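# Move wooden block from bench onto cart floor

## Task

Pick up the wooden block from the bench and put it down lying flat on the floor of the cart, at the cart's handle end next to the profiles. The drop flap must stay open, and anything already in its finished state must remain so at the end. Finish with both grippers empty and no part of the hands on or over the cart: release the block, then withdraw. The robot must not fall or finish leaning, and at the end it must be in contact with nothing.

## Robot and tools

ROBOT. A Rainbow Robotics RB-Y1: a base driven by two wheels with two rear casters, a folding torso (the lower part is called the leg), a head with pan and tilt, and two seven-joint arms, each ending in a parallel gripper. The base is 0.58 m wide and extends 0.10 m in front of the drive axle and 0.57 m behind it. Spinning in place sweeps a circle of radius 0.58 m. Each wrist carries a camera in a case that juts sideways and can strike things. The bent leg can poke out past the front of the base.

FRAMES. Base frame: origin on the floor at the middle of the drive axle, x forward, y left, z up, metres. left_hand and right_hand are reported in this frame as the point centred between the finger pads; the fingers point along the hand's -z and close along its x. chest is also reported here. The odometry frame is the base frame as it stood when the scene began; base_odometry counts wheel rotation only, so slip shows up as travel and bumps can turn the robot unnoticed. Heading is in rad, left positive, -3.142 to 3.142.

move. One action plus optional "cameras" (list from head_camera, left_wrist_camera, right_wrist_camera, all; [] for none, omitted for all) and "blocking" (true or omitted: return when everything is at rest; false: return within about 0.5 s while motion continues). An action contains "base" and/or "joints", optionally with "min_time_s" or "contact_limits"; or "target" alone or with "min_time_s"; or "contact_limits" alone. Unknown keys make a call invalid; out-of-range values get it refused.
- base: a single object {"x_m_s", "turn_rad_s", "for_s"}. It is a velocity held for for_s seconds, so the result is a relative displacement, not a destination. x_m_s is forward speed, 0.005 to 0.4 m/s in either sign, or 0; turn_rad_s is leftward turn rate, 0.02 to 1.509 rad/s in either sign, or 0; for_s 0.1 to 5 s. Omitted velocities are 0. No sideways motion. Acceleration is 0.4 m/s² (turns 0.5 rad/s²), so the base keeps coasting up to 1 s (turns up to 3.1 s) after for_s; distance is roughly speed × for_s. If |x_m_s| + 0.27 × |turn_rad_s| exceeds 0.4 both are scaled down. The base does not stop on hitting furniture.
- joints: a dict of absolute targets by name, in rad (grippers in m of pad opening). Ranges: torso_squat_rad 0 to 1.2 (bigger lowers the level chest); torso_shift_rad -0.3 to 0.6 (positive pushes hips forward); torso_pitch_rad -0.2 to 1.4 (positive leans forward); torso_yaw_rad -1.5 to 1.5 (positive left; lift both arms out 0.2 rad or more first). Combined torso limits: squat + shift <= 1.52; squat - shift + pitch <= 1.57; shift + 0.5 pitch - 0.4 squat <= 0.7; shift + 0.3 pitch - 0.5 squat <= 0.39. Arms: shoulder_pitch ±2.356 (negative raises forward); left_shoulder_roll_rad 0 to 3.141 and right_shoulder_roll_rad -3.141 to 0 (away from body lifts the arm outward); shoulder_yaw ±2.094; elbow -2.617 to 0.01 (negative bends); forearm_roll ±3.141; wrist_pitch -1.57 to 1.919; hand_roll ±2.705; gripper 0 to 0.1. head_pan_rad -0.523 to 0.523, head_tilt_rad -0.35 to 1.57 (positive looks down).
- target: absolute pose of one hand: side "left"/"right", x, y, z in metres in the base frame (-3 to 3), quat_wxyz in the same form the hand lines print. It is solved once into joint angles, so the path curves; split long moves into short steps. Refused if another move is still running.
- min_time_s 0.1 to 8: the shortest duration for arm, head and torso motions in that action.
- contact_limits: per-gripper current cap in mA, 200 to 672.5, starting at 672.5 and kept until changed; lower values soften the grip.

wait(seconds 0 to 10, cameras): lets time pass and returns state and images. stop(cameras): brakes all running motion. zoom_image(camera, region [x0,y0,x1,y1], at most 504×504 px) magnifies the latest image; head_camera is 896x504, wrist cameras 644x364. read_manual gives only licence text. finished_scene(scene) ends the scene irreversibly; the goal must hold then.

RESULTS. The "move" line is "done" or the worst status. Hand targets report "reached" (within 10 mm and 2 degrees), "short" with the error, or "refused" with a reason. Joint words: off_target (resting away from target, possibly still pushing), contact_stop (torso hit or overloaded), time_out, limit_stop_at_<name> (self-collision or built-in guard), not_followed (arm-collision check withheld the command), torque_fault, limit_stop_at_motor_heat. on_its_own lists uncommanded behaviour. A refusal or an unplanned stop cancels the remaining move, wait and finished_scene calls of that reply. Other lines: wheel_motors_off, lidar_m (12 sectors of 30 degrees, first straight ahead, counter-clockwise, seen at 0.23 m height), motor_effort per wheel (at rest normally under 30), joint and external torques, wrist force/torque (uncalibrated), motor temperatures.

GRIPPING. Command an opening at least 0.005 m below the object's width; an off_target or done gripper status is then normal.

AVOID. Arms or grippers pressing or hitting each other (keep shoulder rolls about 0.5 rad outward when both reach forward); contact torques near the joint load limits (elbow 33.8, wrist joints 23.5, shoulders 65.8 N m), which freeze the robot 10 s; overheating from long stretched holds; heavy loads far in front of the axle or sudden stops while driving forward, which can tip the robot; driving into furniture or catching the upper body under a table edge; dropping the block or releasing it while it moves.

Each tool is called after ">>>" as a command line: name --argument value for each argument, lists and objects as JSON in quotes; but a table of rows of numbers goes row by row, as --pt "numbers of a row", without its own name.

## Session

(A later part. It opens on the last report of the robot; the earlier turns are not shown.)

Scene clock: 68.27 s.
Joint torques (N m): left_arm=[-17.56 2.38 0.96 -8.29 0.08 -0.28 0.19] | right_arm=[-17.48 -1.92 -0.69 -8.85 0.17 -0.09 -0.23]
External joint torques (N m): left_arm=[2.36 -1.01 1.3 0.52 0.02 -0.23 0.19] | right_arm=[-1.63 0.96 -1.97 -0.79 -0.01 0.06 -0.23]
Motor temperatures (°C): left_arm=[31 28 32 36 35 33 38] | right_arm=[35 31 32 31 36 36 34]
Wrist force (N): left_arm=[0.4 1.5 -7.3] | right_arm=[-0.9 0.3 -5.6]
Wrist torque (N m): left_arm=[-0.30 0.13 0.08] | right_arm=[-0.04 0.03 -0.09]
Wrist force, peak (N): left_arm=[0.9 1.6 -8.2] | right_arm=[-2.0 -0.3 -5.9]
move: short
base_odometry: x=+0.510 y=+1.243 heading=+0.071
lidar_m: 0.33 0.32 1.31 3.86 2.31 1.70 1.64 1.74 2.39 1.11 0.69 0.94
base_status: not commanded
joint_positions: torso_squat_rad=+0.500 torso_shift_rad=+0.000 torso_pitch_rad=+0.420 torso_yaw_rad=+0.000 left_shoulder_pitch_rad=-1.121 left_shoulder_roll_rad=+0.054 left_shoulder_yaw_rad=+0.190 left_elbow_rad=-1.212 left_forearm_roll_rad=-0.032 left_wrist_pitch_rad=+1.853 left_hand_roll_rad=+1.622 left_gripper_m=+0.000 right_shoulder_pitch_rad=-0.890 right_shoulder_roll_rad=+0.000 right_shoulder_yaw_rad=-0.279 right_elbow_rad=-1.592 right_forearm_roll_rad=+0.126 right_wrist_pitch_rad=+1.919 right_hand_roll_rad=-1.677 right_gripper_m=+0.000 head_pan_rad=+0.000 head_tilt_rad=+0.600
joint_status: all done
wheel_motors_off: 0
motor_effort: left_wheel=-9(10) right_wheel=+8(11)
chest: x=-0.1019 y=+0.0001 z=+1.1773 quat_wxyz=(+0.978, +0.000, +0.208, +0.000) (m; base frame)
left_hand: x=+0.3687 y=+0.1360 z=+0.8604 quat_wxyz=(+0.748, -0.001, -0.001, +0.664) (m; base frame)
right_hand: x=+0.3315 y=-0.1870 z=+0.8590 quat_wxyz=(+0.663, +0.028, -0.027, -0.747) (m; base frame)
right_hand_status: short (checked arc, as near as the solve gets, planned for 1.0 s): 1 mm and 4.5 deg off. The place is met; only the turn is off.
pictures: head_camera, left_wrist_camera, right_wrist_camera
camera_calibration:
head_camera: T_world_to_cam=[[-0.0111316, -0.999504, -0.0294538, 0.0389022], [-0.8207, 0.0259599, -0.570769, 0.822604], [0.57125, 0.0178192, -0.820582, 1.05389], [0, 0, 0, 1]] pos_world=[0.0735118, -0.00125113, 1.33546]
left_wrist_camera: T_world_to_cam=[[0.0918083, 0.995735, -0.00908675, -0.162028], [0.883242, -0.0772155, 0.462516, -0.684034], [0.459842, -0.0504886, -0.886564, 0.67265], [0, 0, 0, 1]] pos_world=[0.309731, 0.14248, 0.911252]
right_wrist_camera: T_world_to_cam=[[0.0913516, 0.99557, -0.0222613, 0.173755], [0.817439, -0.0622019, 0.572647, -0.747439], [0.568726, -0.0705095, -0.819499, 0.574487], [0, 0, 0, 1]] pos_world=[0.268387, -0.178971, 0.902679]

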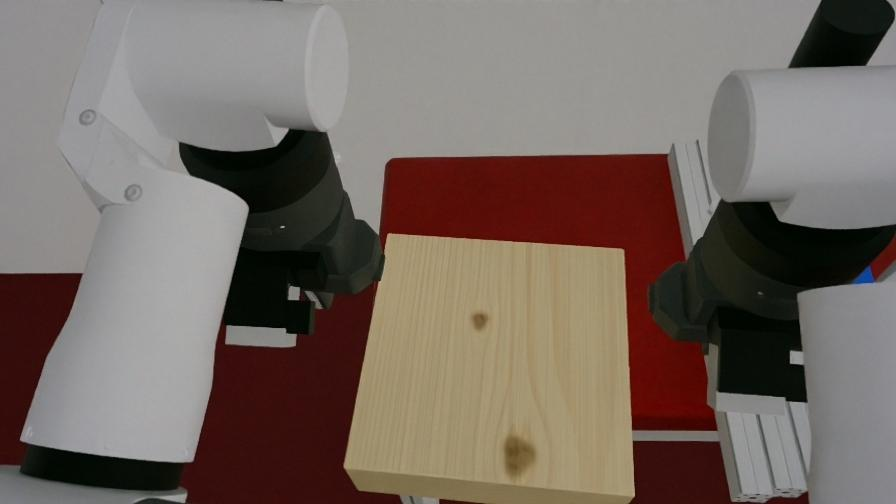

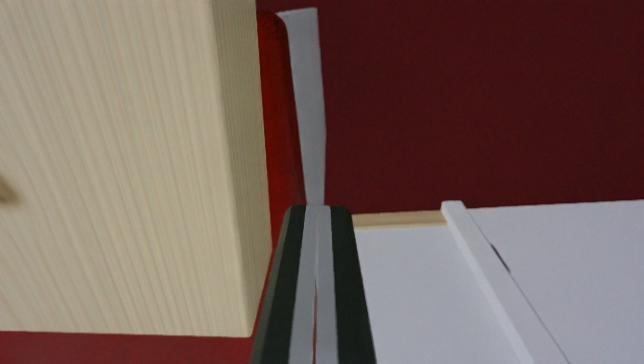

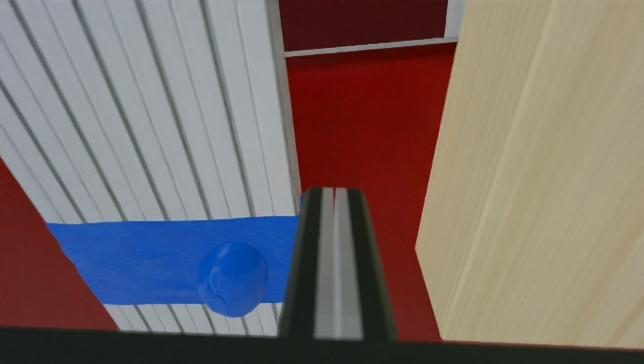

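>>> move --target '{"side":"left","x":0.366,"y":0.110,"z":0.775,"quat_wxyz":[0.748,0,0,0.664]}' --cameras '[]'

>>> move --target '{"side":"right","x":0.332,"y":-0.176,"z":0.775,"quat_wxyz":[0.664,0,0,-0.748]}'

Scene clock: 71.50 s.
Joint torques (N m): left_arm=[-18.62 1.47 -0.53 -8.34 0.07 -0.06 0.05] | right_arm=[-17.3 -2.09 -0.63 -8.88 0.18 -0.08 -0.22]
External joint torques (N m): left_arm=[1.39 -1.16 -0.21 0.35 0.01 -0.01 0.05] | right_arm=[-1.45 0.79 -1.91 -0.82 0 0.06 -0.22]
Motor temperatures (°C): left_arm=[31 28 32 36 35 33 38] | right_arm=[35 31 32 31 36 36 34]
Wrist force (N): left_arm=[0.6 1.2 -7.6] | right_arm=[-1.5 0.4 -4.9]
Wrist torque (N m): left_arm=[-0.29 0.15 0.04] | right_arm=[-0.04 -0.05 -0.09]
Wrist force, peak (N): left_arm=[1.2 0.8 -8.7] | right_arm=[-1.5 0.0 -5.7]
move: done
base_odometry: x=+0.510 y=+1.243 heading=+0.071
lidar_m: 0.31 0.32 1.32 3.84 2.29 1.69 1.64 1.74 2.40 1.12 0.69 0.95
base_status: not commanded
joint_positions: torso_squat_rad=+0.500 torso_shift_rad=+0.000 torso_pitch_rad=+0.420 torso_yaw_rad=+0.000 left_shoulder_pitch_rad=-1.149 left_shoulder_roll_rad=+0.024 left_shoulder_yaw_rad=+0.163 left_elbow_rad=-0.840 left_forearm_roll_rad=-0.036 left_wrist_pitch_rad=+1.506 left_hand_roll_rad=+1.682 left_gripper_m=+0.000 right_shoulder_pitch_rad=-0.890 right_shoulder_roll_rad=+0.000 right_shoulder_yaw_rad=-0.279 right_elbow_rad=-1.592 right_forearm_roll_rad=+0.126 right_wrist_pitch_rad=+1.919 right_hand_roll_rad=-1.677 right_gripper_m=+0.000 head_pan_rad=+0.000 head_tilt_rad=+0.600
joint_status: all done
wheel_motors_off: 0
motor_effort: left_wheel=-9(10) right_wheel=+9(10)
chest: x=-0.1019 y=+0.0001 z=+1.1773 quat_wxyz=(+0.978, +0.000, +0.208, +0.000) (m; base frame)
left_hand: x=+0.3660 y=+0.1101 z=+0.7751 quat_wxyz=(+0.748, +0.000, +0.000, +0.664) (m; base frame)
left_hand_status: reached (checked arc, planned for 0.7 s): 0 mm and 0.1 deg off.
right_hand: x=+0.3315 y=-0.1870 z=+0.8590 quat_wxyz=(+0.663, +0.028, -0.027, -0.747) (m; base frame)
pictures: none
No camera images: "cameras" was empty.

Scene clock: 72.53 s.
Joint torques (N m): left_arm=[-17.83 1.54 -0.1 -8.34 0.16 -0.01 0.13] | right_arm=[-18.1 -3.15 1.63 -9.02 0.02 0.17 -0.24]
External joint torques (N m): left_arm=[2.18 -1.09 0.22 0.36 0.09 0.03 0.13] | right_arm=[-1.7 -0.2 0.68 -0.78 -0.17 0.17 -0.24]
Motor temperatures (°C): left_arm=[31 28 32 36 35 33 38] | right_arm=[35 31 32 31 36 36 34]
Wrist force (N): left_arm=[1.0 1.5 -7.9] | right_arm=[-0.8 0.7 -5.1]
Wrist torque (N m): left_arm=[-0.33 0.17 0.07] | right_arm=[-0.09 0.04 -0.10]
Wrist force, peak (N): left_arm=[1.1 1.3 -9.0] | right_arm=[-1.4 0.4 -6.4]
move: done
base_odometry: x=+0.510 y=+1.243 heading=+0.071
lidar_m: 0.32 0.31 1.32 3.85 2.30 1.69 1.64 1.73 2.38 1.13 0.70 0.96
base_status: not commanded
joint_positions: torso_squat_rad=+0.500 torso_shift_rad=+0.000 torso_pitch_rad=+0.420 torso_yaw_rad=+0.000 left_shoulder_pitch_rad=-1.149 left_shoulder_roll_rad=+0.024 left_shoulder_yaw_rad=+0.163 left_elbow_rad=-0.840 left_forearm_roll_rad=-0.036 left_wrist_pitch_rad=+1.506 left_hand_roll_rad=+1.682 left_gripper_m=+0.000 right_shoulder_pitch_rad=-0.911 right_shoulder_roll_rad=-0.022 right_shoulder_yaw_rad=-0.263 right_elbow_rad=-1.224 right_forearm_roll_rad=+0.089 right_wrist_pitch_rad=+1.657 right_hand_roll_rad=-1.737 right_gripper_m=+0.000 head_pan_rad=+0.000 head_tilt_rad=+0.600
joint_status: all done
wheel_motors_off: 0
motor_effort: left_wheel=-9(10) right_wheel=+8(11)
chest: x=-0.1019 y=+0.0001 z=+1.1773 quat_wxyz=(+0.978, +0.000, +0.208, +0.000) (m; base frame)
left_hand: x=+0.3660 y=+0.1100 z=+0.7751 quat_wxyz=(+0.748, +0.000, +0.000, +0.664) (m; base frame)
right_hand: x=+0.3314 y=-0.1760 z=+0.7752 quat_wxyz=(+0.664, +0.001, +0.000, -0.748) (m; base frame)
right_hand_status: reached (checked arc, planned for 0.7 s): 1 mm and 0.1 deg off.
pictures: head_camera, left_wrist_camera, right_wrist_camera
camera_calibration:
head_camera: T_world_to_cam=[[-0.0112145, -0.999502, -0.0295095, 0.038983], [-0.8207, 0.0260597, -0.570765, 0.822598], [0.571249, 0.0178177, -0.820583, 1.05389], [0, 0, 0, 1]] pos_world=[0.0735117, -0.00125082, 1.33546]
left_wrist_camera: T_world_to_cam=[[0.0917295, 0.995743, -0.00902669, -0.136709], [0.884505, -0.0773113, 0.460081, -0.642835], [0.457424, -0.0501871, -0.887831, 0.598792], [0, 0, 0, 1]] pos_world=[0.307229, 0.116481, 0.826148]
right_wrist_camera: T_world_to_cam=[[0.0900999, 0.995601, -0.0257112, 0.164095], [0.859102, -0.0646356, 0.507707, -0.662533], [0.503812, -0.0678329, -0.861146, 0.560806], [0, 0, 0, 1]] pos_world=[0.271858, -0.168155, 0.823527]

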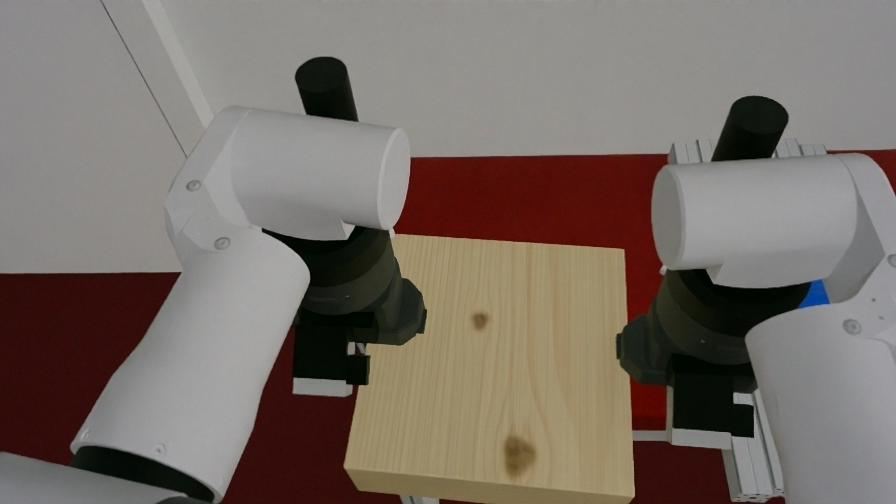

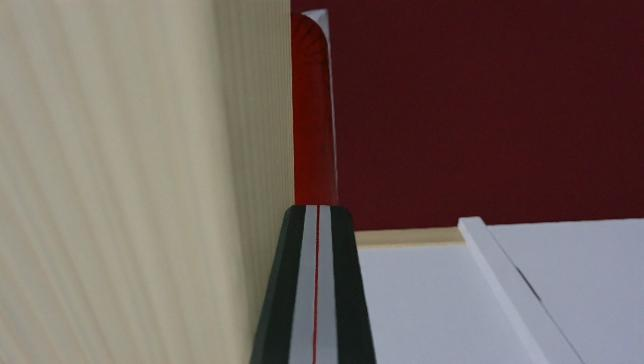

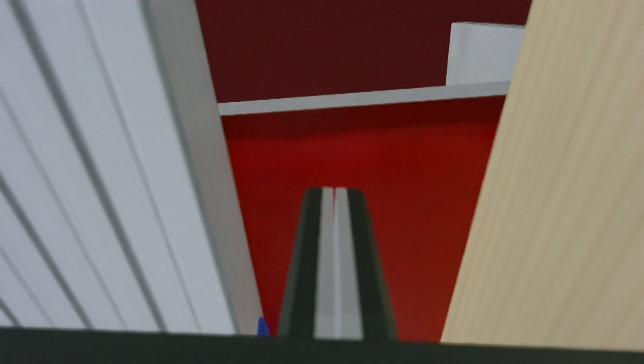

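>>> move --target '{"side":"right","x":0.335,"y":-0.15,"z":0.775,"quat_wxyz":[0.664,0,0,-0.748]}' --cameras '["right_wrist_camera"]'

>>> move --target '{"side":"right","x":0.337,"y":-0.138,"z":0.775,"quat_wxyz":[0.664,0,0,-0.748]}'

Scene clock: 74.90 s.
Joint torques (N m): left_arm=[-17.99 1.61 -0.3 -8.32 0.14 0.07 0.11] | right_arm=[-18.22 -1.76 0.52 -8.61 0.17 0.13 0.22]
External joint torques (N m): left_arm=[2.02 -1.02 0.02 0.37 0.07 0.11 0.11] | right_arm=[-1.35 0.48 -0.43 -0.38 -0.02 0.13 0.22]
Motor temperatures (°C): left_arm=[31 28 32 36 35 33 38] | right_arm=[35 31 32 31 36 36 34]
Wrist force (N): left_arm=[1.0 1.6 -7.7] | right_arm=[-1.3 0.8 -4.8]
Wrist torque (N m): left_arm=[-0.32 0.17 0.10] | right_arm=[-0.06 -0.04 -0.09]
Wrist force, peak (N): left_arm=[1.4 1.4 -8.5] | right_arm=[-3.2 1.0 -4.9]
move: done
base_odometry: x=+0.510 y=+1.243 heading=+0.071
lidar_m: 0.31 0.31 1.31 3.84 2.29 1.70 1.64 1.74 2.40 1.13 0.70 0.96
base_status: not commanded
joint_positions: torso_squat_rad=+0.500 torso_shift_rad=+0.000 torso_pitch_rad=+0.420 torso_yaw_rad=+0.000 left_shoulder_pitch_rad=-1.149 left_shoulder_roll_rad=+0.024 left_shoulder_yaw_rad=+0.163 left_elbow_rad=-0.841 left_forearm_roll_rad=-0.036 left_wrist_pitch_rad=+1.506 left_hand_roll_rad=+1.682 left_gripper_m=+0.000 right_shoulder_pitch_rad=-0.946 right_shoulder_roll_rad=-0.001 right_shoulder_yaw_rad=-0.219 right_elbow_rad=-1.172 right_forearm_roll_rad=+0.090 right_wrist_pitch_rad=+1.639 right_hand_roll_rad=-1.801 right_gripper_m=+0.000 head_pan_rad=+0.000 head_tilt_rad=+0.600
joint_status: all done
wheel_motors_off: 0
motor_effort: left_wheel=-9(11) right_wheel=+10(10)
chest: x=-0.1019 y=+0.0001 z=+1.1773 quat_wxyz=(+0.978, +0.000, +0.208, +0.000) (m; base frame)
left_hand: x=+0.3660 y=+0.1100 z=+0.7751 quat_wxyz=(+0.748, +0.000, +0.000, +0.664) (m; base frame)
right_hand: x=+0.3349 y=-0.1500 z=+0.7749 quat_wxyz=(+0.664, +0.000, +0.000, -0.748) (m; base frame)
right_hand_status: reached (checked arc, planned for 0.3 s): 0 mm and 0.0 deg off.
pictures: right_wrist_camera
camera_calibration:
right_wrist_camera: T_world_to_cam=[[0.0897684, 0.99562, -0.0261206, 0.138316], [0.859842, -0.0642379, 0.506503, -0.663044], [0.502607, -0.0679275, -0.861843, 0.561565], [0, 0, 0, 1]] pos_world=[0.275451, -0.142157, 0.823427]

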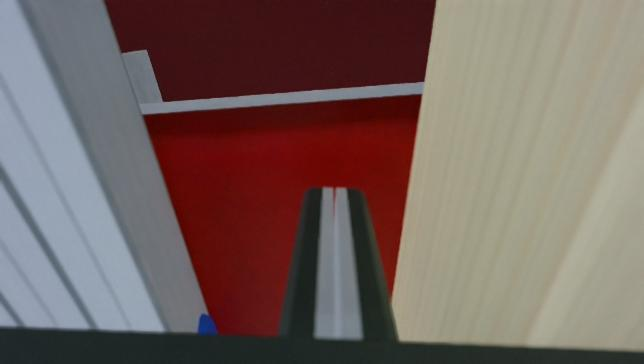

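Scene clock: 75.43 s.
Joint torques (N m): left_arm=[-18.28 -0.79 -0.33 -8.44 1.22 -0.1 0.13] | right_arm=[-20.26 1.65 1.88 -8.94 -1.36 -0.34 -0.08]
External joint torques (N m): left_arm=[1.73 -3.44 -0.01 0.26 1.16 -0.06 0.13] | right_arm=[-3.17 3.68 1.05 -0.71 -1.55 -0.35 -0.08]
Motor temperatures (°C): left_arm=[31 28 32 36 35 33 38] | right_arm=[35 31 32 31 36 36 34]
Wrist force (N): left_arm=[6.1 0.7 -7.8] | right_arm=[7.9 -0.8 -4.9]
Wrist torque (N m): left_arm=[-0.18 0.00 0.09] | right_arm=[-0.01 0.30 -0.04]
Wrist force, peak (N): left_arm=[8.3 0.4 -9.3] | right_arm=[11.2 -0.8 -3.2]
move: done
base_odometry: x=+0.510 y=+1.243 heading=+0.071
lidar_m: 0.31 0.31 1.31 3.86 2.30 1.69 1.64 1.73 2.39 1.13 0.70 0.95
base_status: not commanded
joint_positions: torso_squat_rad=+0.500 torso_shift_rad=+0.000 torso_pitch_rad=+0.420 torso_yaw_rad=+0.000 left_shoulder_pitch_rad=-1.149 left_shoulder_roll_rad=+0.025 left_shoulder_yaw_rad=+0.163 left_elbow_rad=-0.840 left_forearm_roll_rad=-0.036 left_wrist_pitch_rad=+1.506 left_hand_roll_rad=+1.682 left_gripper_m=+0.000 right_shoulder_pitch_rad=-0.962 right_shoulder_roll_rad=-0.001 right_shoulder_yaw_rad=-0.188 right_elbow_rad=-1.146 right_forearm_roll_rad=+0.077 right_wrist_pitch_rad=+1.630 right_hand_roll_rad=-1.837 right_gripper_m=+0.000 head_pan_rad=+0.000 head_tilt_rad=+0.600
joint_status: all done
wheel_motors_off: 0
motor_effort: left_wheel=-9(10) right_wheel=+9(11)
chest: x=-0.1019 y=+0.0001 z=+1.1773 quat_wxyz=(+0.978, +0.000, +0.208, +0.000) (m; base frame)
left_hand: x=+0.3661 y=+0.1105 z=+0.7751 quat_wxyz=(+0.748, +0.000, -0.001, +0.664) (m; base frame)
right_hand: x=+0.3365 y=-0.1393 z=+0.7749 quat_wxyz=(+0.664, +0.000, +0.000, -0.748) (m; base frame)
right_hand_status: reached (checked arc, planned for 0.2 s): 1 mm and 0.1 deg off.
pictures: head_camera, left_wrist_camera, right_wrist_camera
camera_calibration:
head_camera: T_world_to_cam=[[-0.0112145, -0.999502, -0.0295095, 0.038983], [-0.8207, 0.0260597, -0.570765, 0.822598], [0.571249, 0.0178177, -0.820583, 1.05389], [0, 0, 0, 1]] pos_world=[0.0735117, -0.00125082, 1.33546]
left_wrist_camera: T_world_to_cam=[[0.091358, 0.995784, -0.00830254, -0.137607], [0.884452, -0.0773071, 0.460182, -0.642961], [0.4576, -0.0493845, -0.887786, 0.59858], [0, 0, 0, 1]] pos_world=[0.30733, 0.116881, 0.826148]
right_wrist_camera: T_world_to_cam=[[0.0904816, 0.995532, -0.0269986, 0.127936], [0.859945, -0.0644276, 0.506304, -0.663615], [0.502302, -0.0690285, -0.861933, 0.561505], [0, 0, 0, 1]] pos_world=[0.277052, -0.13136, 0.823425]

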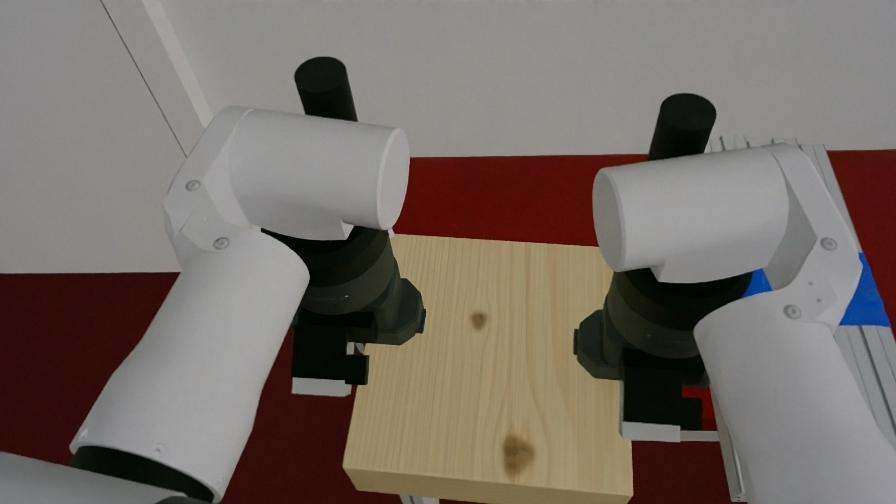

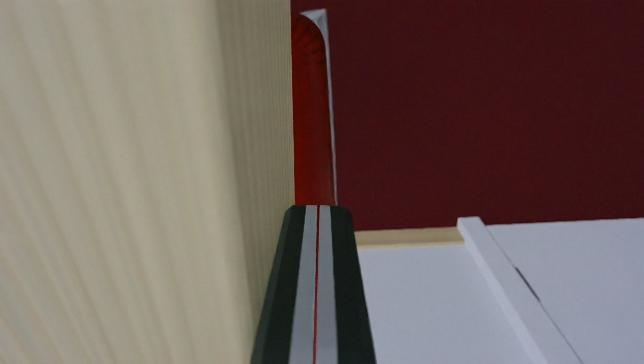

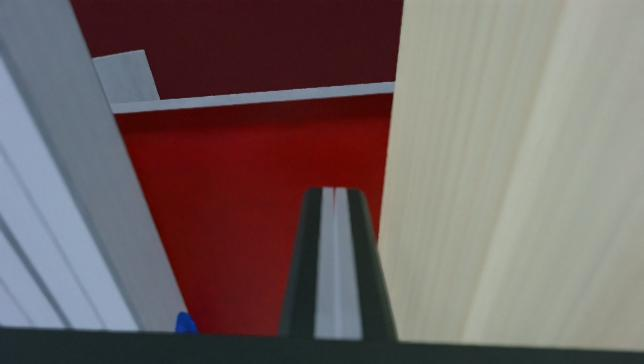

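>>> move --target '{"side":"right","x":0.337,"y":-0.132,"z":0.775,"quat_wxyz":[0.664,0,0,-0.748]}' --cameras '[]'

>>> move --target '{"side":"left","x":0.366,"y":0.106,"z":0.775,"quat_wxyz":[0.748,0,0,0.664]}' --cameras '["head_camera"]'

Scene clock: 77.97 s.
Joint torques (N m): left_arm=[-19.96 -9.78 -0.11 -8.33 5.14 -0.19 0.04] | right_arm=[-23.32 10.8 4.44 -8.45 -4.78 -1.8 -0.27]
External joint torques (N m): left_arm=[0.06 -12.47 0.19 0.36 5.08 -0.15 0.04] | right_arm=[-6.15 12.74 3.71 -0.21 -4.97 -1.81 -0.27]
Motor temperatures (°C): left_arm=[31 28 32 36 35 33 38] | right_arm=[35 31 32 31 36 36 34]
Wrist force (N): left_arm=[20.6 -0.7 -9.1] | right_arm=[24.7 -1.3 0.8]
Wrist torque (N m): left_arm=[-0.25 -0.35 0.26] | right_arm=[-0.07 0.81 0.05]
Wrist force, peak (N): left_arm=[24.1 -1.0 -9.5] | right_arm=[30.1 -2.0 3.2]
move: done
base_odometry: x=+0.510 y=+1.243 heading=+0.071
lidar_m: 0.31 0.31 1.30 3.85 2.28 1.70 1.64 1.73 2.40 1.12 0.70 0.95
base_status: not commanded
joint_positions: torso_squat_rad=+0.500 torso_shift_rad=+0.000 torso_pitch_rad=+0.420 torso_yaw_rad=+0.000 left_shoulder_pitch_rad=-1.148 left_shoulder_roll_rad=+0.027 left_shoulder_yaw_rad=+0.163 left_elbow_rad=-0.840 left_forearm_roll_rad=-0.037 left_wrist_pitch_rad=+1.506 left_hand_roll_rad=+1.682 left_gripper_m=+0.000 right_shoulder_pitch_rad=-0.967 right_shoulder_roll_rad=-0.003 right_shoulder_yaw_rad=-0.167 right_elbow_rad=-1.133 right_forearm_roll_rad=+0.068 right_wrist_pitch_rad=+1.626 right_hand_roll_rad=-1.859 right_gripper_m=+0.000 head_pan_rad=+0.000 head_tilt_rad=+0.600
joint_status: all done
wheel_motors_off: 0
motor_effort: left_wheel=-9(10) right_wheel=+9(12)
chest: x=-0.1019 y=+0.0001 z=+1.1773 quat_wxyz=(+0.978, +0.000, +0.208, +0.000) (m; base frame)
left_hand: x=+0.3665 y=+0.1121 z=+0.7751 quat_wxyz=(+0.747, +0.001, -0.002, +0.665) (m; base frame)
right_hand: x=+0.3368 y=-0.1348 z=+0.7746 quat_wxyz=(+0.663, -0.001, -0.001, -0.749) (m; base frame)
right_hand_status: reached (checked arc, planned for 0.2 s): 3 mm and 0.3 deg off.
pictures: none
No camera images: "cameras" was empty.

Scene clock: 78.50 s.
Joint torques (N m): left_arm=[-22.05 -17.93 -0.67 -8.39 8.62 -1.02 0.05] | right_arm=[-23.1 12.92 4.38 -8.72 -5.55 -2.02 -0.34]
External joint torques (N m): left_arm=[-1.97 -20.58 -0.36 0.29 8.56 -0.98 0.05] | right_arm=[-5.92 14.87 3.65 -0.48 -5.74 -2.03 -0.34]
Motor temperatures (°C): left_arm=[31 28 32 36 35 33 38] | right_arm=[35 31 32 31 36 36 34]
Wrist force (N): left_arm=[34.7 1.5 -6.2] | right_arm=[28.8 -2.0 1.3]
Wrist torque (N m): left_arm=[-0.34 -0.60 0.11] | right_arm=[0.01 0.93 0.08]
Wrist force, peak (N): left_arm=[40.0 1.5 -7.1] | right_arm=[31.1 -2.2 0.3]
move: done
base_odometry: x=+0.510 y=+1.243 heading=+0.071
lidar_m: 0.30 0.31 1.31 3.86 2.31 1.69 1.63 1.74 2.40 1.13 0.69 0.94
base_status: not commanded
joint_positions: torso_squat_rad=+0.500 torso_shift_rad=+0.000 torso_pitch_rad=+0.420 torso_yaw_rad=+0.000 left_shoulder_pitch_rad=-1.156 left_shoulder_roll_rad=+0.024 left_shoulder_yaw_rad=+0.162 left_elbow_rad=-0.828 left_forearm_roll_rad=-0.041 left_wrist_pitch_rad=+1.502 left_hand_roll_rad=+1.690 left_gripper_m=+0.000 right_shoulder_pitch_rad=-0.967 right_shoulder_roll_rad=-0.004 right_shoulder_yaw_rad=-0.167 right_elbow_rad=-1.133 right_forearm_roll_rad=+0.068 right_wrist_pitch_rad=+1.626 right_hand_roll_rad=-1.859 right_gripper_m=+0.000 head_pan_rad=+0.000 head_tilt_rad=+0.600
joint_status: all done
wheel_motors_off: 0
motor_effort: left_wheel=-8(10) right_wheel=+10(11)
chest: x=-0.1019 y=+0.0001 z=+1.1774 quat_wxyz=(+0.978, +0.000, +0.208, +0.000) (m; base frame)
left_hand: x=+0.3667 y=+0.1098 z=+0.7750 quat_wxyz=(+0.747, +0.002, -0.002, +0.665) (m; base frame)
left_hand_status: reached (checked arc, planned for 0.1 s): 4 mm and 0.4 deg off.
right_hand: x=+0.3369 y=-0.1351 z=+0.7747 quat_wxyz=(+0.663, -0.002, -0.001, -0.749) (m; base frame)
pictures: head_camera
camera_calibration:
head_camera: T_world_to_cam=[[-0.0110716, -0.999502, -0.0295393, 0.0390106], [-0.820623, 0.0259619, -0.570881, 0.822665], [0.571363, 0.01792, -0.820502, 1.05383], [0, 0, 0, 1]] pos_world=[0.0734118, -0.00125137, 1.33546]

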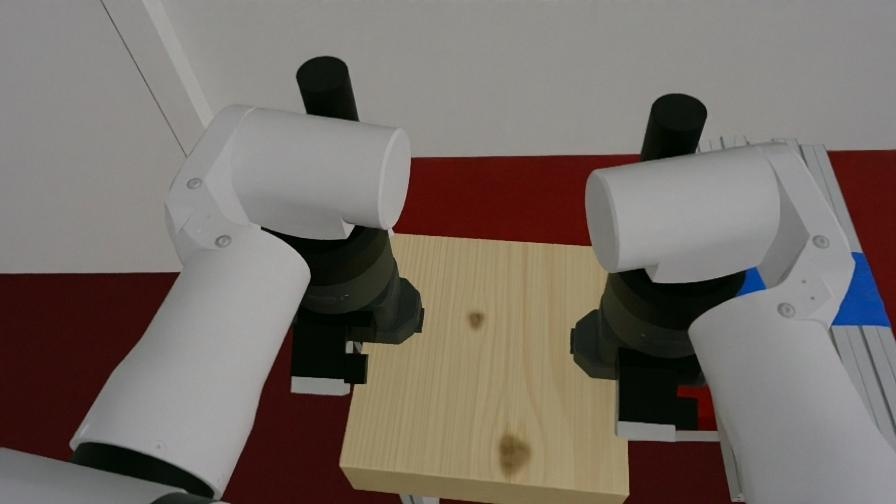

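>>> move --joints '{"torso_squat_rad":0.35}' --min_time_s 2

Scene clock: 81.60 s.
Joint torques (N m): left_arm=[-24.7 -17.07 -0.9 -10.27 7.54 -0.77 0.04] | right_arm=[-27.1 13.25 4.23 -12.3 -5.7 -1.77 -0.3]
External joint torques (N m): left_arm=[-4.65 -19.7 -0.59 -1.6 7.48 -0.73 0.04] | right_arm=[-9.95 15.19 3.51 -4.07 -5.89 -1.78 -0.3]
Motor temperatures (°C): left_arm=[31 28 32 37 35 33 38] | right_arm=[35 31 32 31 36 36 34]
Wrist force (N): left_arm=[31.8 -0.8 -17.8] | right_arm=[29.2 -0.8 -13.1]
Wrist torque (N m): left_arm=[-0.26 0.45 0.14] | right_arm=[0.22 0.86 0.14]
Wrist force, peak (N): left_arm=[31.8 -1.0 -19.9] | right_arm=[29.5 -0.9 -13.3]
move: done
base_odometry: x=+0.510 y=+1.243 heading=+0.071
lidar_m: 0.33 0.31 1.30 3.85 2.30 1.71 1.64 1.73 2.36 1.11 0.70 0.96
base_status: not commanded
joint_positions: torso_squat_rad=+0.350 torso_shift_rad=+0.000 torso_pitch_rad=+0.421 torso_yaw_rad=+0.000 left_shoulder_pitch_rad=-1.155 left_shoulder_roll_rad=+0.023 left_shoulder_yaw_rad=+0.162 left_elbow_rad=-0.828 left_forearm_roll_rad=-0.040 left_wrist_pitch_rad=+1.502 left_hand_roll_rad=+1.690 left_gripper_m=+0.000 right_shoulder_pitch_rad=-0.967 right_shoulder_roll_rad=-0.004 right_shoulder_yaw_rad=-0.167 right_elbow_rad=-1.132 right_forearm_roll_rad=+0.068 right_wrist_pitch_rad=+1.626 right_hand_roll_rad=-1.859 right_gripper_m=+0.000 head_pan_rad=+0.000 head_tilt_rad=+0.600
joint_status: all done
wheel_motors_off: 0
motor_effort: left_wheel=-9(10) right_wheel=+9(11)
chest: x=-0.1014 y=+0.0001 z=+1.2205 quat_wxyz=(+0.978, +0.000, +0.209, +0.000) (m; base frame)
left_hand: x=+0.3664 y=+0.1098 z=+0.8173 quat_wxyz=(+0.747, +0.002, -0.002, +0.665) (m; base frame)
right_hand: x=+0.3364 y=-0.1353 z=+0.8168 quat_wxyz=(+0.663, -0.003, -0.001, -0.749) (m; base frame)
pictures: head_camera, left_wrist_camera, right_wrist_camera
camera_calibration:
head_camera: T_world_to_cam=[[-0.0110995, -0.999502, -0.0295302, 0.0402771], [-0.821161, 0.0259627, -0.570106, 0.84668], [0.570589, 0.0179211, -0.82104, 1.08957], [0, 0, 0, 1]] pos_world=[0.0740122, -0.00125137, 1.37847]
left_wrist_camera: T_world_to_cam=[[0.0882766, 0.99609, -0.00355162, -0.139308], [0.885545, -0.0768462, 0.458155, -0.661411], [0.45609, -0.0435895, -0.888865, 0.636662], [0, 0, 0, 1]] pos_world=[0.307632, 0.115688, 0.868441]
right_wrist_camera: T_world_to_cam=[[0.0927117, 0.995214, -0.0308895, 0.127404], [0.861251, -0.0645871, 0.504058, -0.683113], [0.49965, -0.0733357, -0.863117, 0.599166], [0, 0, 0, 1]] pos_world=[0.277147, -0.126974, 0.865414]

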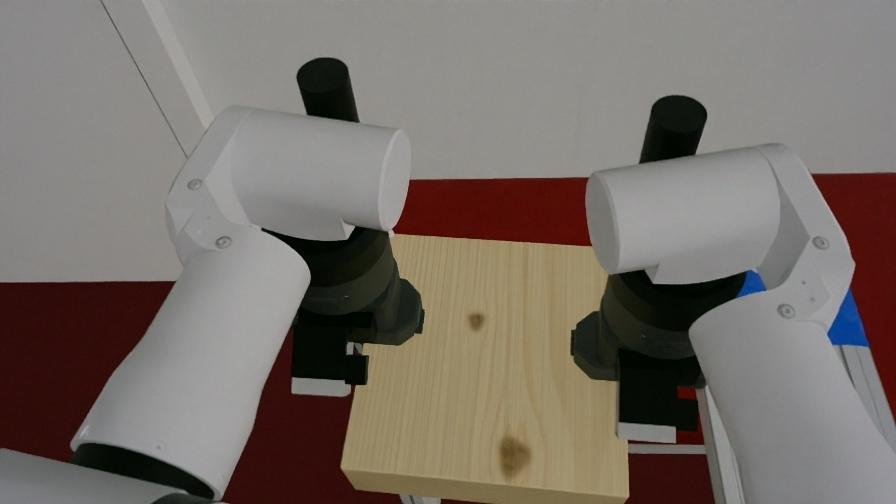

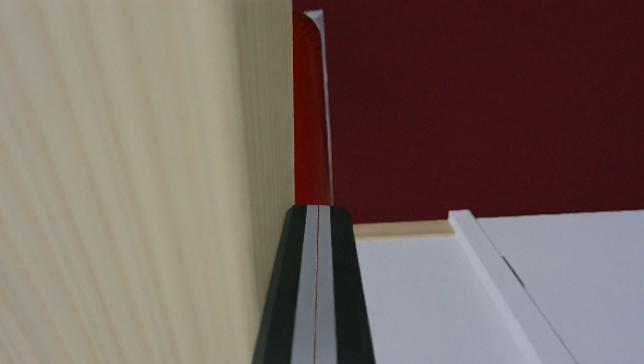

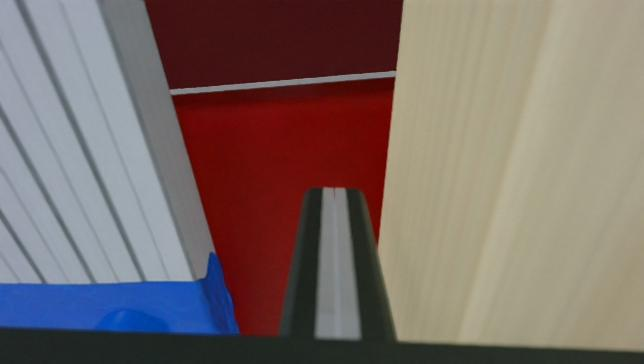

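>>> move --target '{"side":"left","x":0.366,"y":0.102,"z":0.8175,"quat_wxyz":[0.748,0,0,0.664]}' --cameras '[]'

>>> move --joints '{"torso_squat_rad":0.1}' --min_time_s 2.5 --cameras '[]'

>>> move --base '{"x_m_s":-0.2,"for_s":2}'

Scene clock: 83.97 s.
Joint torques (N m): left_arm=[-27.13 -21.82 -1.66 -10.86 9.49 -1.07 0.14] | right_arm=[-29.63 19.52 4.48 -13.01 -8.22 -2.25 -0.2]
External joint torques (N m): left_arm=[-7.04 -24.37 -1.34 -2.2 9.43 -1.03 0.14] | right_arm=[-12.49 21.5 3.76 -4.78 -8.41 -2.26 -0.2]
Motor temperatures (°C): left_arm=[31 28 32 37 35 33 38] | right_arm=[35 31 32 31 36 36 34]
Wrist force (N): left_arm=[43.5 0.5 -17.1] | right_arm=[39.6 0.6 -15.0]
Wrist torque (N m): left_arm=[-0.40 0.73 -0.26] | right_arm=[0.01 1.01 0.15]
Wrist force, peak (N): left_arm=[46.8 0.0 -17.2] | right_arm=[44.6 -0.1 -15.1]
move: done
base_odometry: x=+0.510 y=+1.243 heading=+0.071
lidar_m: 0.30 0.31 1.30 3.84 2.28 1.71 1.63 1.73 2.40 1.12 0.69 0.96
base_status: not commanded
joint_positions: torso_squat_rad=+0.350 torso_shift_rad=+0.000 torso_pitch_rad=+0.421 torso_yaw_rad=+0.000 left_shoulder_pitch_rad=-1.161 left_shoulder_roll_rad=+0.019 left_shoulder_yaw_rad=+0.160 left_elbow_rad=-0.817 left_forearm_roll_rad=-0.044 left_wrist_pitch_rad=+1.496 left_hand_roll_rad=+1.698 left_gripper_m=+0.000 right_shoulder_pitch_rad=-0.966 right_shoulder_roll_rad=-0.005 right_shoulder_yaw_rad=-0.167 right_elbow_rad=-1.132 right_forearm_roll_rad=+0.069 right_wrist_pitch_rad=+1.626 right_hand_roll_rad=-1.859 right_gripper_m=+0.000 head_pan_rad=+0.000 head_tilt_rad=+0.600
joint_status: all done
wheel_motors_off: 0
motor_effort: left_wheel=-9(10) right_wheel=+10(11)
chest: x=-0.1014 y=+0.0001 z=+1.2205 quat_wxyz=(+0.978, +0.000, +0.209, +0.000) (m; base frame)
left_hand: x=+0.3663 y=+0.1067 z=+0.8169 quat_wxyz=(+0.746, +0.002, -0.002, +0.666) (m; base frame)
left_hand_status: reached (checked arc, planned for 0.1 s): 5 mm and 0.5 deg off.
right_hand: x=+0.3363 y=-0.1366 z=+0.8166 quat_wxyz=(+0.662, -0.004, -0.001, -0.749) (m; base frame)
pictures: none
No camera images: "cameras" was empty.

Scene clock: 86.77 s.
Joint torques (N m): left_arm=[-26.94 -21.9 -1.55 -10.89 9.52 -1 0.16] | right_arm=[-29.54 19.73 4.3 -13.04 -8.3 -2.25 -0.18]
External joint torques (N m): left_arm=[-6.85 -24.45 -1.22 -2.23 9.47 -0.96 0.16] | right_arm=[-12.4 21.71 3.59 -4.81 -8.49 -2.27 -0.18]
Motor temperatures (°C): left_arm=[31 29 32 37 35 33 38] | right_arm=[35 31 32 31 37 36 34]
Wrist force (N): left_arm=[43.4 -0.1 -17.7] | right_arm=[39.7 0.9 -14.8]
Wrist torque (N m): left_arm=[-0.38 0.77 -0.26] | right_arm=[-0.01 1.00 0.15]
Wrist force, peak (N): left_arm=[43.9 0.5 -17.5] | right_arm=[40.3 0.2 -15.2]
move: done
base_odometry: x=+0.510 y=+1.243 heading=+0.071
lidar_m: 0.31 0.32 1.32 3.84 2.30 1.69 1.64 1.73 2.39 1.11 0.69 0.95
base_status: not commanded
joint_positions: torso_squat_rad=+0.100 torso_shift_rad=+0.000 torso_pitch_rad=+0.421 torso_yaw_rad=+0.000 left_shoulder_pitch_rad=-1.161 left_shoulder_roll_rad=+0.019 left_shoulder_yaw_rad=+0.160 left_elbow_rad=-0.817 left_forearm_roll_rad=-0.044 left_wrist_pitch_rad=+1.496 left_hand_roll_rad=+1.698 left_gripper_m=+0.000 right_shoulder_pitch_rad=-0.966 right_shoulder_roll_rad=-0.005 right_shoulder_yaw_rad=-0.167 right_elbow_rad=-1.132 right_forearm_roll_rad=+0.069 right_wrist_pitch_rad=+1.626 right_hand_roll_rad=-1.859 right_gripper_m=+0.000 head_pan_rad=+0.000 head_tilt_rad=+0.600
joint_status: all done
wheel_motors_off: 0
motor_effort: left_wheel=-9(10) right_wheel=+10(11)
chest: x=-0.1014 y=+0.0001 z=+1.2594 quat_wxyz=(+0.978, +0.000, +0.209, +0.000) (m; base frame)
left_hand: x=+0.3663 y=+0.1067 z=+0.8558 quat_wxyz=(+0.746, +0.003, -0.002, +0.666) (m; base frame)
right_hand: x=+0.3363 y=-0.1365 z=+0.8555 quat_wxyz=(+0.662, -0.004, -0.001, -0.749) (m; base frame)
pictures: none
No camera images: "cameras" was empty.

Scene clock: 89.83 s.
Joint torques (N m): left_arm=[-26.92 -22.04 -1.87 -11.17 9.46 -1.05 0.09] | right_arm=[-30.54 20.02 4.32 -13.41 -8.03 -2.25 -0.22]
External joint torques (N m): left_arm=[-6.83 -24.59 -1.54 -2.51 9.4 -1.01 0.09] | right_arm=[-13.4 21.99 3.6 -5.18 -8.22 -2.26 -0.22]
Motor temperatures (°C): left_arm=[32 29 32 37 36 33 38] | right_arm=[35 31 32 31 37 36 34]
Wrist force (N): left_arm=[41.7 -0.6 -16.2] | right_arm=[39.4 1.2 -14.2]
Wrist torque (N m): left_arm=[-0.33 0.68 -0.26] | right_arm=[-0.04 0.98 0.10]
Wrist force, peak (N): left_arm=[43.7 -0.4 -17.4] | right_arm=[40.1 0.6 -15.0]
move: done
base_odometry: x=+0.111 y=+1.215 heading=+0.070
lidar_m: 0.70 1.36 1.88 4.41 1.74 1.28 1.24 1.31 1.81 1.82 1.18 0.94
base_status: done (sent for 2 of 2 s)
joint_positions: torso_squat_rad=+0.100 torso_shift_rad=+0.000 torso_pitch_rad=+0.421 torso_yaw_rad=+0.000 left_shoulder_pitch_rad=-1.161 left_shoulder_roll_rad=+0.019 left_shoulder_yaw_rad=+0.160 left_elbow_rad=-0.817 left_forearm_roll_rad=-0.044 left_wrist_pitch_rad=+1.496 left_hand_roll_rad=+1.698 left_gripper_m=+0.000 right_shoulder_pitch_rad=-0.966 right_shoulder_roll_rad=-0.005 right_shoulder_yaw_rad=-0.167 right_elbow_rad=-1.132 right_forearm_roll_rad=+0.069 right_wrist_pitch_rad=+1.626 right_hand_roll_rad=-1.859 right_gripper_m=+0.000 head_pan_rad=+0.000 head_tilt_rad=+0.600
joint_status: not commanded
wheel_motors_off: 0
motor_effort: left_wheel=-13(28) right_wheel=+13(36)
chest: x=-0.1015 y=+0.0001 z=+1.2595 quat_wxyz=(+0.978, +0.000, +0.209, +0.000) (m; base frame)
left_hand: x=+0.3663 y=+0.1067 z=+0.8559 quat_wxyz=(+0.746, +0.003, -0.002, +0.666) (m; base frame)
right_hand: x=+0.3362 y=-0.1366 z=+0.8555 quat_wxyz=(+0.662, -0.004, -0.001, -0.749) (m; base frame)
pictures: head_camera, left_wrist_camera, right_wrist_camera
camera_calibration:
head_camera: T_world_to_cam=[[-0.0112351, -0.999501, -0.0295066, 0.0414058], [-0.821033, 0.0260645, -0.570286, 0.869159], [0.570771, 0.0178186, -0.820916, 1.1214], [0, 0, 0, 1]] pos_world=[0.0740119, -0.00125081, 1.41746]
left_wrist_camera: T_world_to_cam=[[0.0874016, 0.996171, -0.00227724, -0.136873], [0.885349, -0.0766301, 0.458569, -0.679548], [0.456638, -0.0420958, -0.888656, 0.670262], [0, 0, 0, 1]] pos_world=[0.307533, 0.11249, 0.90694]
right_wrist_camera: T_world_to_cam=[[0.0939303, 0.995028, -0.0331003, 0.131457], [0.861416, -0.0645587, 0.503781, -0.702315], [0.499139, -0.0758333, -0.863197, 0.632466], [0, 0, 0, 1]] pos_world=[0.276949, -0.128182, 0.904108]

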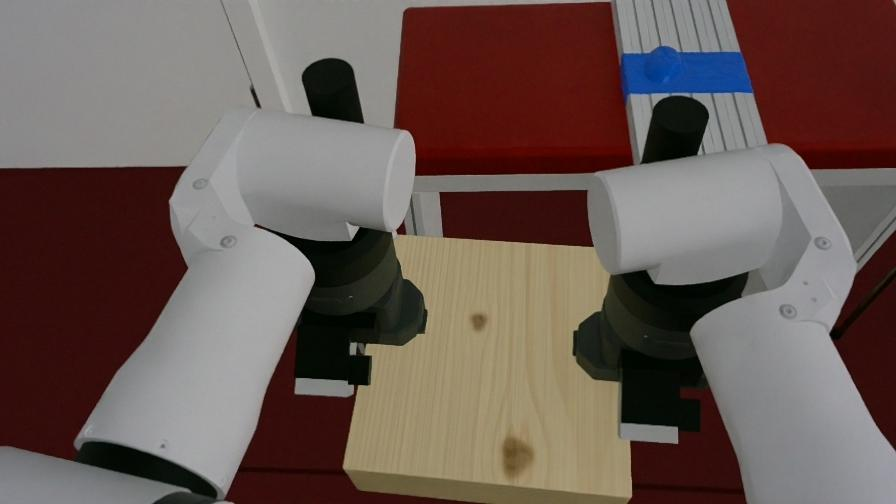

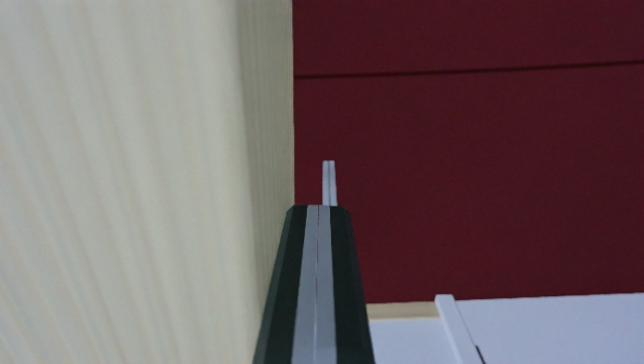

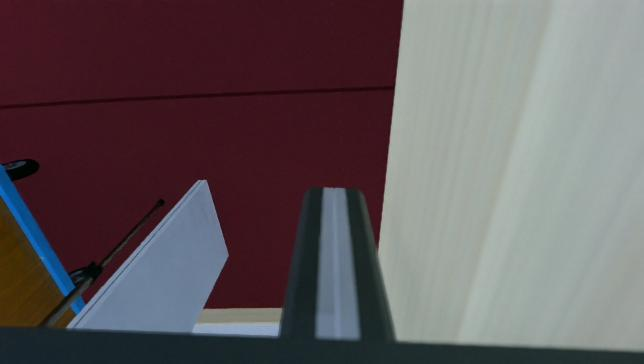

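>>> move --base '{"turn_rad_s":-0.6,"for_s":2.933}' --cameras '[]'

>>> move --base '{"x_m_s":0.3,"for_s":4.333}' --cameras '["head_camera"]'

>>> move --base '{"turn_rad_s":0.6,"for_s":2.9}' --cameras '["head_camera"]'

Scene clock: 97.67 s.
Joint torques (N m): left_arm=[-27.02 -22.13 -1.6 -11.24 9.3 -1.13 0.21] | right_arm=[-30.54 20.1 4.55 -13.32 -8.26 -2.33 -0.33]
External joint torques (N m): left_arm=[-6.92 -24.68 -1.27 -2.57 9.25 -1.1 0.21] | right_arm=[-13.4 22.07 3.84 -5.1 -8.45 -2.34 -0.33]
Motor temperatures (°C): left_arm=[32 29 32 37 36 33 38] | right_arm=[36 31 32 32 38 36 34]
Wrist force (N): left_arm=[42.4 0.1 -16.2] | right_arm=[38.8 0.6 -14.2]
Wrist torque (N m): left_arm=[-0.38 0.70 -0.28] | right_arm=[0.04 0.93 0.11]
Wrist force, peak (N): left_arm=[43.1 0.4 -17.7] | right_arm=[40.2 1.1 -14.3]
move: done
base_odometry: x=+0.110 y=+1.215 heading=-1.690
lidar_m: 2.90 1.17 0.95 1.32 0.70 1.60 3.10 2.24 1.40 1.24 1.25 1.51
base_status: done (sent for 2.93 of 2.93 s)
joint_positions: torso_squat_rad=+0.100 torso_shift_rad=+0.000 torso_pitch_rad=+0.421 torso_yaw_rad=+0.000 left_shoulder_pitch_rad=-1.161 left_shoulder_roll_rad=+0.019 left_shoulder_yaw_rad=+0.160 left_elbow_rad=-0.817 left_forearm_roll_rad=-0.044 left_wrist_pitch_rad=+1.496 left_hand_roll_rad=+1.698 left_gripper_m=+0.000 right_shoulder_pitch_rad=-0.966 right_shoulder_roll_rad=-0.005 right_shoulder_yaw_rad=-0.167 right_elbow_rad=-1.132 right_forearm_roll_rad=+0.069 right_wrist_pitch_rad=+1.626 right_hand_roll_rad=-1.859 right_gripper_m=+0.000 head_pan_rad=+0.000 head_tilt_rad=+0.600
joint_status: not commanded
wheel_motors_off: 0
motor_effort: left_wheel=+15(46) right_wheel=+0(45)
chest: x=-0.1015 y=+0.0001 z=+1.2595 quat_wxyz=(+0.978, +0.000, +0.209, +0.000) (m; base frame)
left_hand: x=+0.3663 y=+0.1067 z=+0.8559 quat_wxyz=(+0.746, +0.003, -0.002, +0.666) (m; base frame)
right_hand: x=+0.3362 y=-0.1366 z=+0.8555 quat_wxyz=(+0.662, -0.004, -0.001, -0.749) (m; base frame)
pictures: none
No camera images: "cameras" was empty.

Scene clock: 103.07 s.
Joint torques (N m): left_arm=[-26.49 -21.96 -1.95 -11.25 9.43 -1.12 0.22] | right_arm=[-30.86 19.93 4.49 -13.3 -8.23 -2.11 -0.32]
External joint torques (N m): left_arm=[-6.4 -24.52 -1.62 -2.59 9.38 -1.08 0.22] | right_arm=[-13.72 21.9 3.77 -5.07 -8.43 -2.12 -0.32]
Motor temperatures (°C): left_arm=[32 29 32 37 37 33 38] | right_arm=[36 31 32 32 38 36 34]
Wrist force (N): left_arm=[42.2 -0.3 -16.6] | right_arm=[39.3 1.4 -14.1]
Wrist torque (N m): left_arm=[-0.36 0.70 -0.29] | right_arm=[-0.04 1.02 0.06]
Wrist force, peak (N): left_arm=[42.8 -0.7 -17.6] | right_arm=[40.0 -0.2 -14.7]
move: done
base_odometry: x=-0.044 y=-0.076 heading=-1.690
lidar_m: 2.33 2.79 0.81 0.73 0.73 1.65 3.68 1.80 1.14 0.99 1.00 1.22
base_status: done (sent for 4.33 of 4.33 s)
joint_positions: torso_squat_rad=+0.100 torso_shift_rad=+0.000 torso_pitch_rad=+0.421 torso_yaw_rad=+0.000 left_shoulder_pitch_rad=-1.161 left_shoulder_roll_rad=+0.019 left_shoulder_yaw_rad=+0.160 left_elbow_rad=-0.817 left_forearm_roll_rad=-0.044 left_wrist_pitch_rad=+1.496 left_hand_roll_rad=+1.698 left_gripper_m=+0.000 right_shoulder_pitch_rad=-0.966 right_shoulder_roll_rad=-0.005 right_shoulder_yaw_rad=-0.167 right_elbow_rad=-1.132 right_forearm_roll_rad=+0.069 right_wrist_pitch_rad=+1.626 right_hand_roll_rad=-1.859 right_gripper_m=+0.000 head_pan_rad=+0.000 head_tilt_rad=+0.600
joint_status: not commanded
wheel_motors_off: 0
motor_effort: left_wheel=+0(47) right_wheel=-2(37)
chest: x=-0.1014 y=+0.0001 z=+1.2594 quat_wxyz=(+0.978, +0.000, +0.209, +0.000) (m; base frame)
left_hand: x=+0.3663 y=+0.1067 z=+0.8558 quat_wxyz=(+0.746, +0.003, -0.002, +0.666) (m; base frame)
right_hand: x=+0.3362 y=-0.1366 z=+0.8554 quat_wxyz=(+0.662, -0.004, -0.001, -0.749) (m; base frame)
pictures: head_camera
camera_calibration:
head_camera: T_world_to_cam=[[-0.0111553, -0.999504, -0.0294473, 0.0413167], [-0.821159, 0.0259613, -0.570108, 0.868999], [0.57059, 0.0178212, -0.821042, 1.12153], [0, 0, 0, 1]] pos_world=[0.0741121, -0.00125113, 1.41747]

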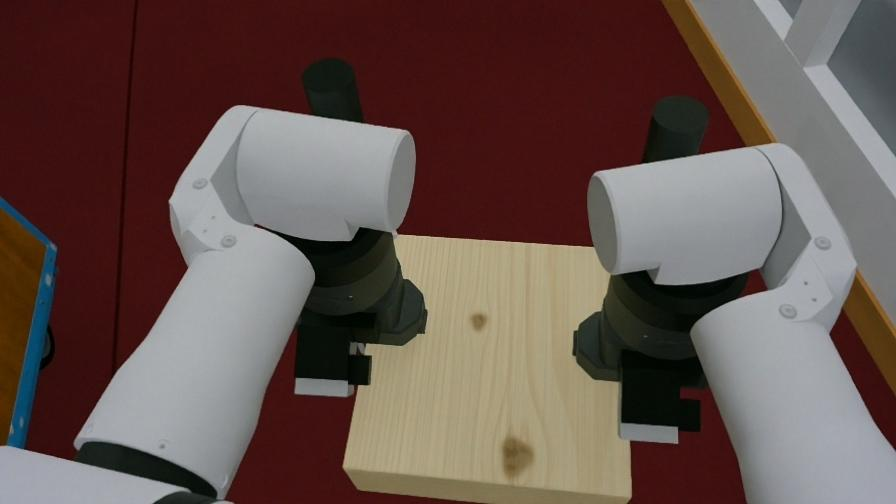

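Scene clock: 107.50 s.
Joint torques (N m): left_arm=[-26.81 -22.08 -2.11 -11.15 9.33 -1.16 0.1] | right_arm=[-30.66 20.15 4.49 -13.25 -8.16 -2.07 -0.25]
External joint torques (N m): left_arm=[-6.72 -24.64 -1.78 -2.48 9.28 -1.13 0.1] | right_arm=[-13.52 22.13 3.77 -5.03 -8.35 -2.08 -0.25]
Motor temperatures (°C): left_arm=[32 29 32 37 37 33 38] | right_arm=[36 31 32 32 38 36 34]
Wrist force (N): left_arm=[41.9 -0.5 -16.7] | right_arm=[39.0 0.6 -14.4]
Wrist torque (N m): left_arm=[-0.28 0.59 -0.28] | right_arm=[-0.02 0.95 0.12]
Wrist force, peak (N): left_arm=[43.2 -0.5 -17.0] | right_arm=[40.1 0.6 -15.2]
move: done
base_odometry: x=-0.044 y=-0.076 heading=+0.050
lidar_m: 0.72 0.77 1.65 4.00 1.41 1.05 1.00 1.05 1.43 3.90 1.03 0.76
base_status: done (sent for 2.9 of 2.9 s)
joint_positions: torso_squat_rad=+0.100 torso_shift_rad=+0.000 torso_pitch_rad=+0.421 torso_yaw_rad=+0.000 left_shoulder_pitch_rad=-1.161 left_shoulder_roll_rad=+0.019 left_shoulder_yaw_rad=+0.160 left_elbow_rad=-0.817 left_forearm_roll_rad=-0.044 left_wrist_pitch_rad=+1.496 left_hand_roll_rad=+1.698 left_gripper_m=+0.000 right_shoulder_pitch_rad=-0.966 right_shoulder_roll_rad=-0.005 right_shoulder_yaw_rad=-0.167 right_elbow_rad=-1.132 right_forearm_roll_rad=+0.069 right_wrist_pitch_rad=+1.626 right_hand_roll_rad=-1.859 right_gripper_m=+0.000 head_pan_rad=+0.000 head_tilt_rad=+0.600
joint_status: not commanded
wheel_motors_off: 0
motor_effort: left_wheel=+0(42) right_wheel=+16(39)
chest: x=-0.1014 y=+0.0001 z=+1.2595 quat_wxyz=(+0.978, +0.000, +0.209, +0.000) (m; base frame)
left_hand: x=+0.3663 y=+0.1067 z=+0.8558 quat_wxyz=(+0.746, +0.003, -0.002, +0.665) (m; base frame)
right_hand: x=+0.3362 y=-0.1367 z=+0.8554 quat_wxyz=(+0.662, -0.004, -0.001, -0.749) (m; base frame)
pictures: head_camera
camera_calibration:
head_camera: T_world_to_cam=[[-0.0112391, -0.999501, -0.0295038, 0.0414023], [-0.821112, 0.0260638, -0.570172, 0.869004], [0.570657, 0.0178177, -0.820995, 1.12152], [0, 0, 0, 1]] pos_world=[0.074012, -0.00125081, 1.41747]

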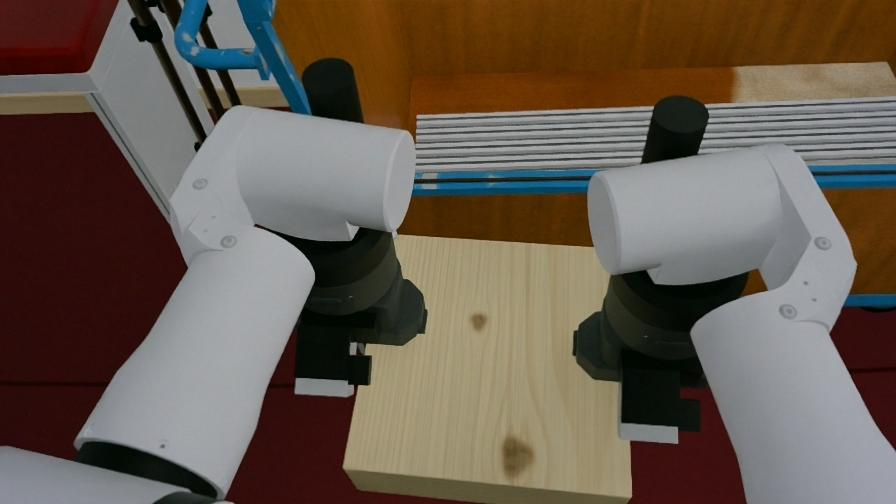

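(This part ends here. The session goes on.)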